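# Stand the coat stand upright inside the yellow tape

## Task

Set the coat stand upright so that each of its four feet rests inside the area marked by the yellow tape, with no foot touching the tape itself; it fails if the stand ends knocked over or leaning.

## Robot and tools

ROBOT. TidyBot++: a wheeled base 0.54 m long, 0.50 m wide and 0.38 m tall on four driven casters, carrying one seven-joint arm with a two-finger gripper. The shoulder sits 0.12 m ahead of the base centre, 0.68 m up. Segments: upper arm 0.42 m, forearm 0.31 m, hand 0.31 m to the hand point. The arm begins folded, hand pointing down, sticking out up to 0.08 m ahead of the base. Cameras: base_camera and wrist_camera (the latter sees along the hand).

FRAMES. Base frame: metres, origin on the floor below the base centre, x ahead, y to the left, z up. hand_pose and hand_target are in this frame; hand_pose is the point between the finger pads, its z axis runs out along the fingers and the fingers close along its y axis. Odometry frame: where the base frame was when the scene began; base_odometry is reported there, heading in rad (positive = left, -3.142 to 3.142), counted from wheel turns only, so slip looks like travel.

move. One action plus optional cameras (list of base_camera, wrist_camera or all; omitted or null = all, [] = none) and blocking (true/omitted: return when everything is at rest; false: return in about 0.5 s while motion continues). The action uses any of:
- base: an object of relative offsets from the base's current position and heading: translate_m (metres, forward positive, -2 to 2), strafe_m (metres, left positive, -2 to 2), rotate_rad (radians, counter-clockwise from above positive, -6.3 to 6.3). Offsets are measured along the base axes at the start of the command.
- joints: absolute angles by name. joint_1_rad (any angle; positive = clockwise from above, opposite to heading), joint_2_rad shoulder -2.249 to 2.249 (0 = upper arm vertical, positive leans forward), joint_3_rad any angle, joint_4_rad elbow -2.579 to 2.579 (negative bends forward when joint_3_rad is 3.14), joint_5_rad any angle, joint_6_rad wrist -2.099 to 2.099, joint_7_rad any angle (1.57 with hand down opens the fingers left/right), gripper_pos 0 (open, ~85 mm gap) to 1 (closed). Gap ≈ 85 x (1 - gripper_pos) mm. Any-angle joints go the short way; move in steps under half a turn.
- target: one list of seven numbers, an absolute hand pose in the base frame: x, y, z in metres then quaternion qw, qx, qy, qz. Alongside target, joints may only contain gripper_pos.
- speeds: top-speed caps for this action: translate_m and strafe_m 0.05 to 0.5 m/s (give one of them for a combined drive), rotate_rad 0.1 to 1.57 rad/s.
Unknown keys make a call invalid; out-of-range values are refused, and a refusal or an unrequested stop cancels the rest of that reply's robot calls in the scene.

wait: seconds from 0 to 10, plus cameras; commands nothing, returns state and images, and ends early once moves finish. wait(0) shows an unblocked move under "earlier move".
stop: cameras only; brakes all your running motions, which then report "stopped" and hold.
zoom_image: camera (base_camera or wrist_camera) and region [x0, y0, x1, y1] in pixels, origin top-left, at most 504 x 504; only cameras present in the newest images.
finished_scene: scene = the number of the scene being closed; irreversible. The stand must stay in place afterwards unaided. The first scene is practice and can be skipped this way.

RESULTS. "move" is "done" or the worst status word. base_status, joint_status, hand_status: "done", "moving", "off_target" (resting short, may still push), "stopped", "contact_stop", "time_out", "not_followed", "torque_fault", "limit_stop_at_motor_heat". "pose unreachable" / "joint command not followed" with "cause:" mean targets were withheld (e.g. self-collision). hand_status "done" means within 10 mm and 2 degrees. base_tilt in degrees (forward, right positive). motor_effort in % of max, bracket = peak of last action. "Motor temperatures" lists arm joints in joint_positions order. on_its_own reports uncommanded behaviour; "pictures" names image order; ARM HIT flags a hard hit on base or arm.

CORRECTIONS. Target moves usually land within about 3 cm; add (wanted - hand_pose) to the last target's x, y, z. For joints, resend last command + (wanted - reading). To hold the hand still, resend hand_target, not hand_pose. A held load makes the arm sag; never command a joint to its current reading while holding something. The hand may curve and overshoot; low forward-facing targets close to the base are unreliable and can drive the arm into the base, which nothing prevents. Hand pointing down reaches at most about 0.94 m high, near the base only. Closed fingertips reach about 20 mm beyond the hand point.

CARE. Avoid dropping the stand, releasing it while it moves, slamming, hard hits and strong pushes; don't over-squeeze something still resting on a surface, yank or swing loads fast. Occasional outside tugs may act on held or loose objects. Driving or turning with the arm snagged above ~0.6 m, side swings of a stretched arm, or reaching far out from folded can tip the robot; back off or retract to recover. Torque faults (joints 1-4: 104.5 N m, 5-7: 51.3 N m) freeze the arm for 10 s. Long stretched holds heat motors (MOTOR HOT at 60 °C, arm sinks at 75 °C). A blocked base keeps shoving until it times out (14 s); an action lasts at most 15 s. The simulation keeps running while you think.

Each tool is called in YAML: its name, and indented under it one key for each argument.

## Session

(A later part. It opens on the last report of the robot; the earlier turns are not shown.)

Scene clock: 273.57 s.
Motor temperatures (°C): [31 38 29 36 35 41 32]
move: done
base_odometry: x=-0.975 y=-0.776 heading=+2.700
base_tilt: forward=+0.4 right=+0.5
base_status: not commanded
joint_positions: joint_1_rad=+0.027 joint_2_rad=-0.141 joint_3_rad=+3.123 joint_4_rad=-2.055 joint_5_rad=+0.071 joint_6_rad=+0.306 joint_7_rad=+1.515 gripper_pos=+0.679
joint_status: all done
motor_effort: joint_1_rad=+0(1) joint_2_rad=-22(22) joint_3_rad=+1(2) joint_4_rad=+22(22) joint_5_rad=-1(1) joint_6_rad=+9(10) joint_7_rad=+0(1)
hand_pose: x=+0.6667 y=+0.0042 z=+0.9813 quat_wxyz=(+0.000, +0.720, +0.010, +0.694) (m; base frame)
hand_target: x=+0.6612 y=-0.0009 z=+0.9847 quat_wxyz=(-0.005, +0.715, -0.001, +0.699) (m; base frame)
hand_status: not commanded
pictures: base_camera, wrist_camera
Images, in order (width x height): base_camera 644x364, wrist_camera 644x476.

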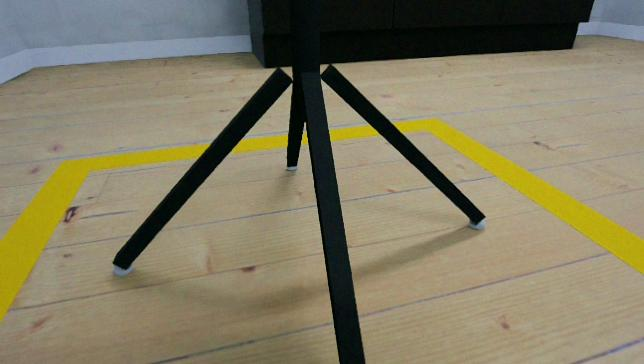

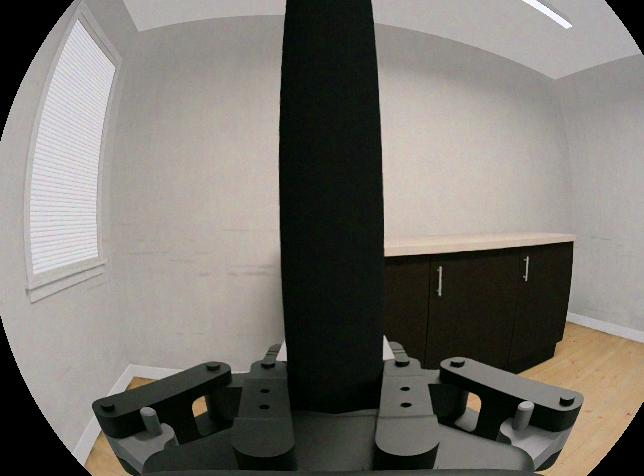

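move:
  joints: {"gripper_pos": 0.655}
  cameras: []

move:
  joints: {"gripper_pos": 0.63}

Scene clock: 283.70 s.
Motor temperatures (°C): [31 38 29 36 35 41 32]
move: done
base_odometry: x=-0.975 y=-0.776 heading=+2.700
base_tilt: forward=+0.4 right=+0.4
base_status: not commanded
joint_positions: joint_1_rad=+0.027 joint_2_rad=-0.140 joint_3_rad=+3.123 joint_4_rad=-2.054 joint_5_rad=+0.071 joint_6_rad=+0.307 joint_7_rad=+1.515 gripper_pos=+0.655
joint_status: all done
motor_effort: joint_1_rad=+0(1) joint_2_rad=-22(26) joint_3_rad=+1(2) joint_4_rad=+18(22) joint_5_rad=-1(1) joint_6_rad=+7(9) joint_7_rad=+0(1)
hand_pose: x=+0.6671 y=+0.0042 z=+0.9810 quat_wxyz=(+0.000, +0.720, +0.010, +0.694) (m; base frame)
hand_target: x=+0.6612 y=-0.0009 z=+0.9847 quat_wxyz=(-0.005, +0.715, -0.001, +0.699) (m; base frame)
hand_status: not commanded
pictures: none
No camera images: "cameras" was empty.

Scene clock: 284.30 s.
Motor temperatures (°C): [31 38 29 36 35 41 32]
move: done
base_odometry: x=-0.975 y=-0.776 heading=+2.700
base_tilt: forward=+0.3 right=+0.4
base_status: not commanded
joint_positions: joint_1_rad=+0.027 joint_2_rad=-0.141 joint_3_rad=+3.126 joint_4_rad=-2.058 joint_5_rad=+0.071 joint_6_rad=+0.307 joint_7_rad=+1.515 gripper_pos=+0.630
joint_status: all done
motor_effort: joint_1_rad=+0(3) joint_2_rad=-17(20) joint_3_rad=+1(5) joint_4_rad=+22(23) joint_5_rad=-1(1) joint_6_rad=+9(9) joint_7_rad=+0(1)
hand_pose: x=+0.6664 y=+0.0028 z=+0.9797 quat_wxyz=(+0.001, +0.721, +0.009, +0.693) (m; base frame)
hand_target: x=+0.6612 y=-0.0009 z=+0.9847 quat_wxyz=(-0.005, +0.715, -0.001, +0.699) (m; base frame)
hand_status: not commanded
pictures: base_camera, wrist_camera
Images, in order (width x height): base_camera 644x364, wrist_camera 644x476.

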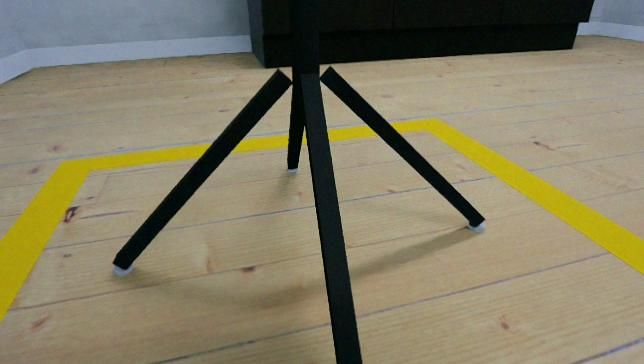

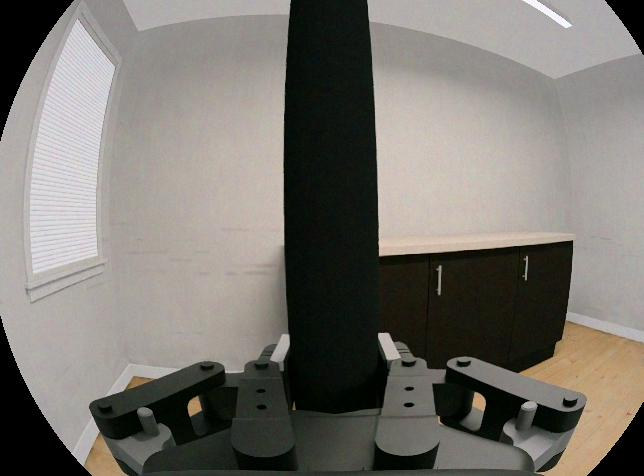

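move:
  joints: {"gripper_pos": 0.0}
  cameras: []

move:
  base: {"translate_m": -0.4}
  speeds: {"translate_m": 0.3}

Scene clock: 293.60 s.
Motor temperatures (°C): [31 38 29 36 35 40 32]
move: done
base_odometry: x=-0.975 y=-0.776 heading=+2.700
base_tilt: forward=+0.3 right=+0.4
base_status: not commanded
joint_positions: joint_1_rad=+0.027 joint_2_rad=-0.141 joint_3_rad=+3.125 joint_4_rad=-2.058 joint_5_rad=+0.071 joint_6_rad=+0.307 joint_7_rad=+1.515 gripper_pos=+0.000
joint_status: all done
motor_effort: joint_1_rad=+0(2) joint_2_rad=-17(17) joint_3_rad=+1(1) joint_4_rad=+22(22) joint_5_rad=+0(1) joint_6_rad=+8(9) joint_7_rad=+0(1)
hand_pose: x=+0.6664 y=+0.0029 z=+0.9797 quat_wxyz=(+0.001, +0.721, +0.009, +0.693) (m; base frame)
hand_target: x=+0.6612 y=-0.0009 z=+0.9847 quat_wxyz=(-0.005, +0.715, -0.001, +0.699) (m; base frame)
hand_status: not commanded
pictures: none
No camera images: "cameras" was empty.

Scene clock: 295.83 s.
Motor temperatures (°C): [31 37 29 36 35 40 32]
move: done
base_odometry: x=-0.613 y=-0.947 heading=+2.700
base_tilt: forward=+0.3 right=+0.4
base_status: done
joint_positions: joint_1_rad=+0.027 joint_2_rad=-0.142 joint_3_rad=+3.125 joint_4_rad=-2.058 joint_5_rad=+0.071 joint_6_rad=+0.307 joint_7_rad=+1.515 gripper_pos=+0.000
joint_status: not commanded
motor_effort: joint_1_rad=-1(2) joint_2_rad=-17(22) joint_3_rad=+1(1) joint_4_rad=+22(23) joint_5_rad=+0(1) joint_6_rad=+8(9) joint_7_rad=+0(1)
hand_pose: x=+0.6661 y=+0.0029 z=+0.9801 quat_wxyz=(+0.001, +0.720, +0.009, +0.693) (m; base frame)
hand_target: x=+0.6612 y=-0.0009 z=+0.9847 quat_wxyz=(-0.005, +0.715, -0.001, +0.699) (m; base frame)
hand_status: not commanded
pictures: base_camera, wrist_camera
Images, in order (width x height): base_camera 644x364, wrist_camera 644x476.

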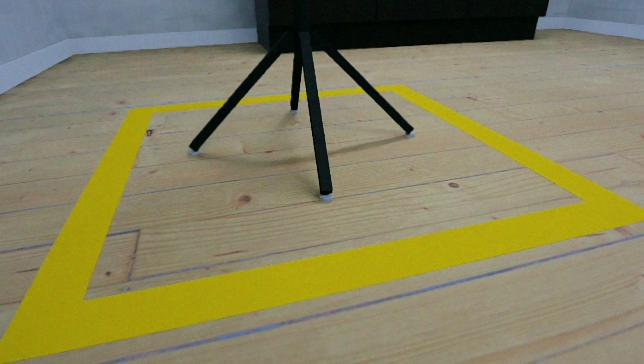

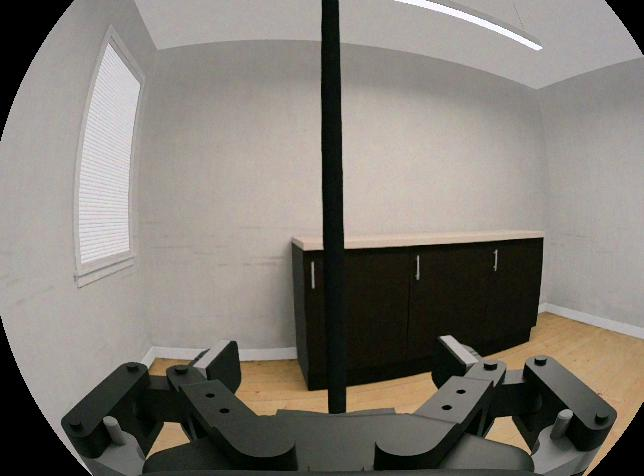

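All four feet are clearly inside the yellow tape and the stand is upright.

finished_scene:
  scene: 3

The scene is finished: the task was done.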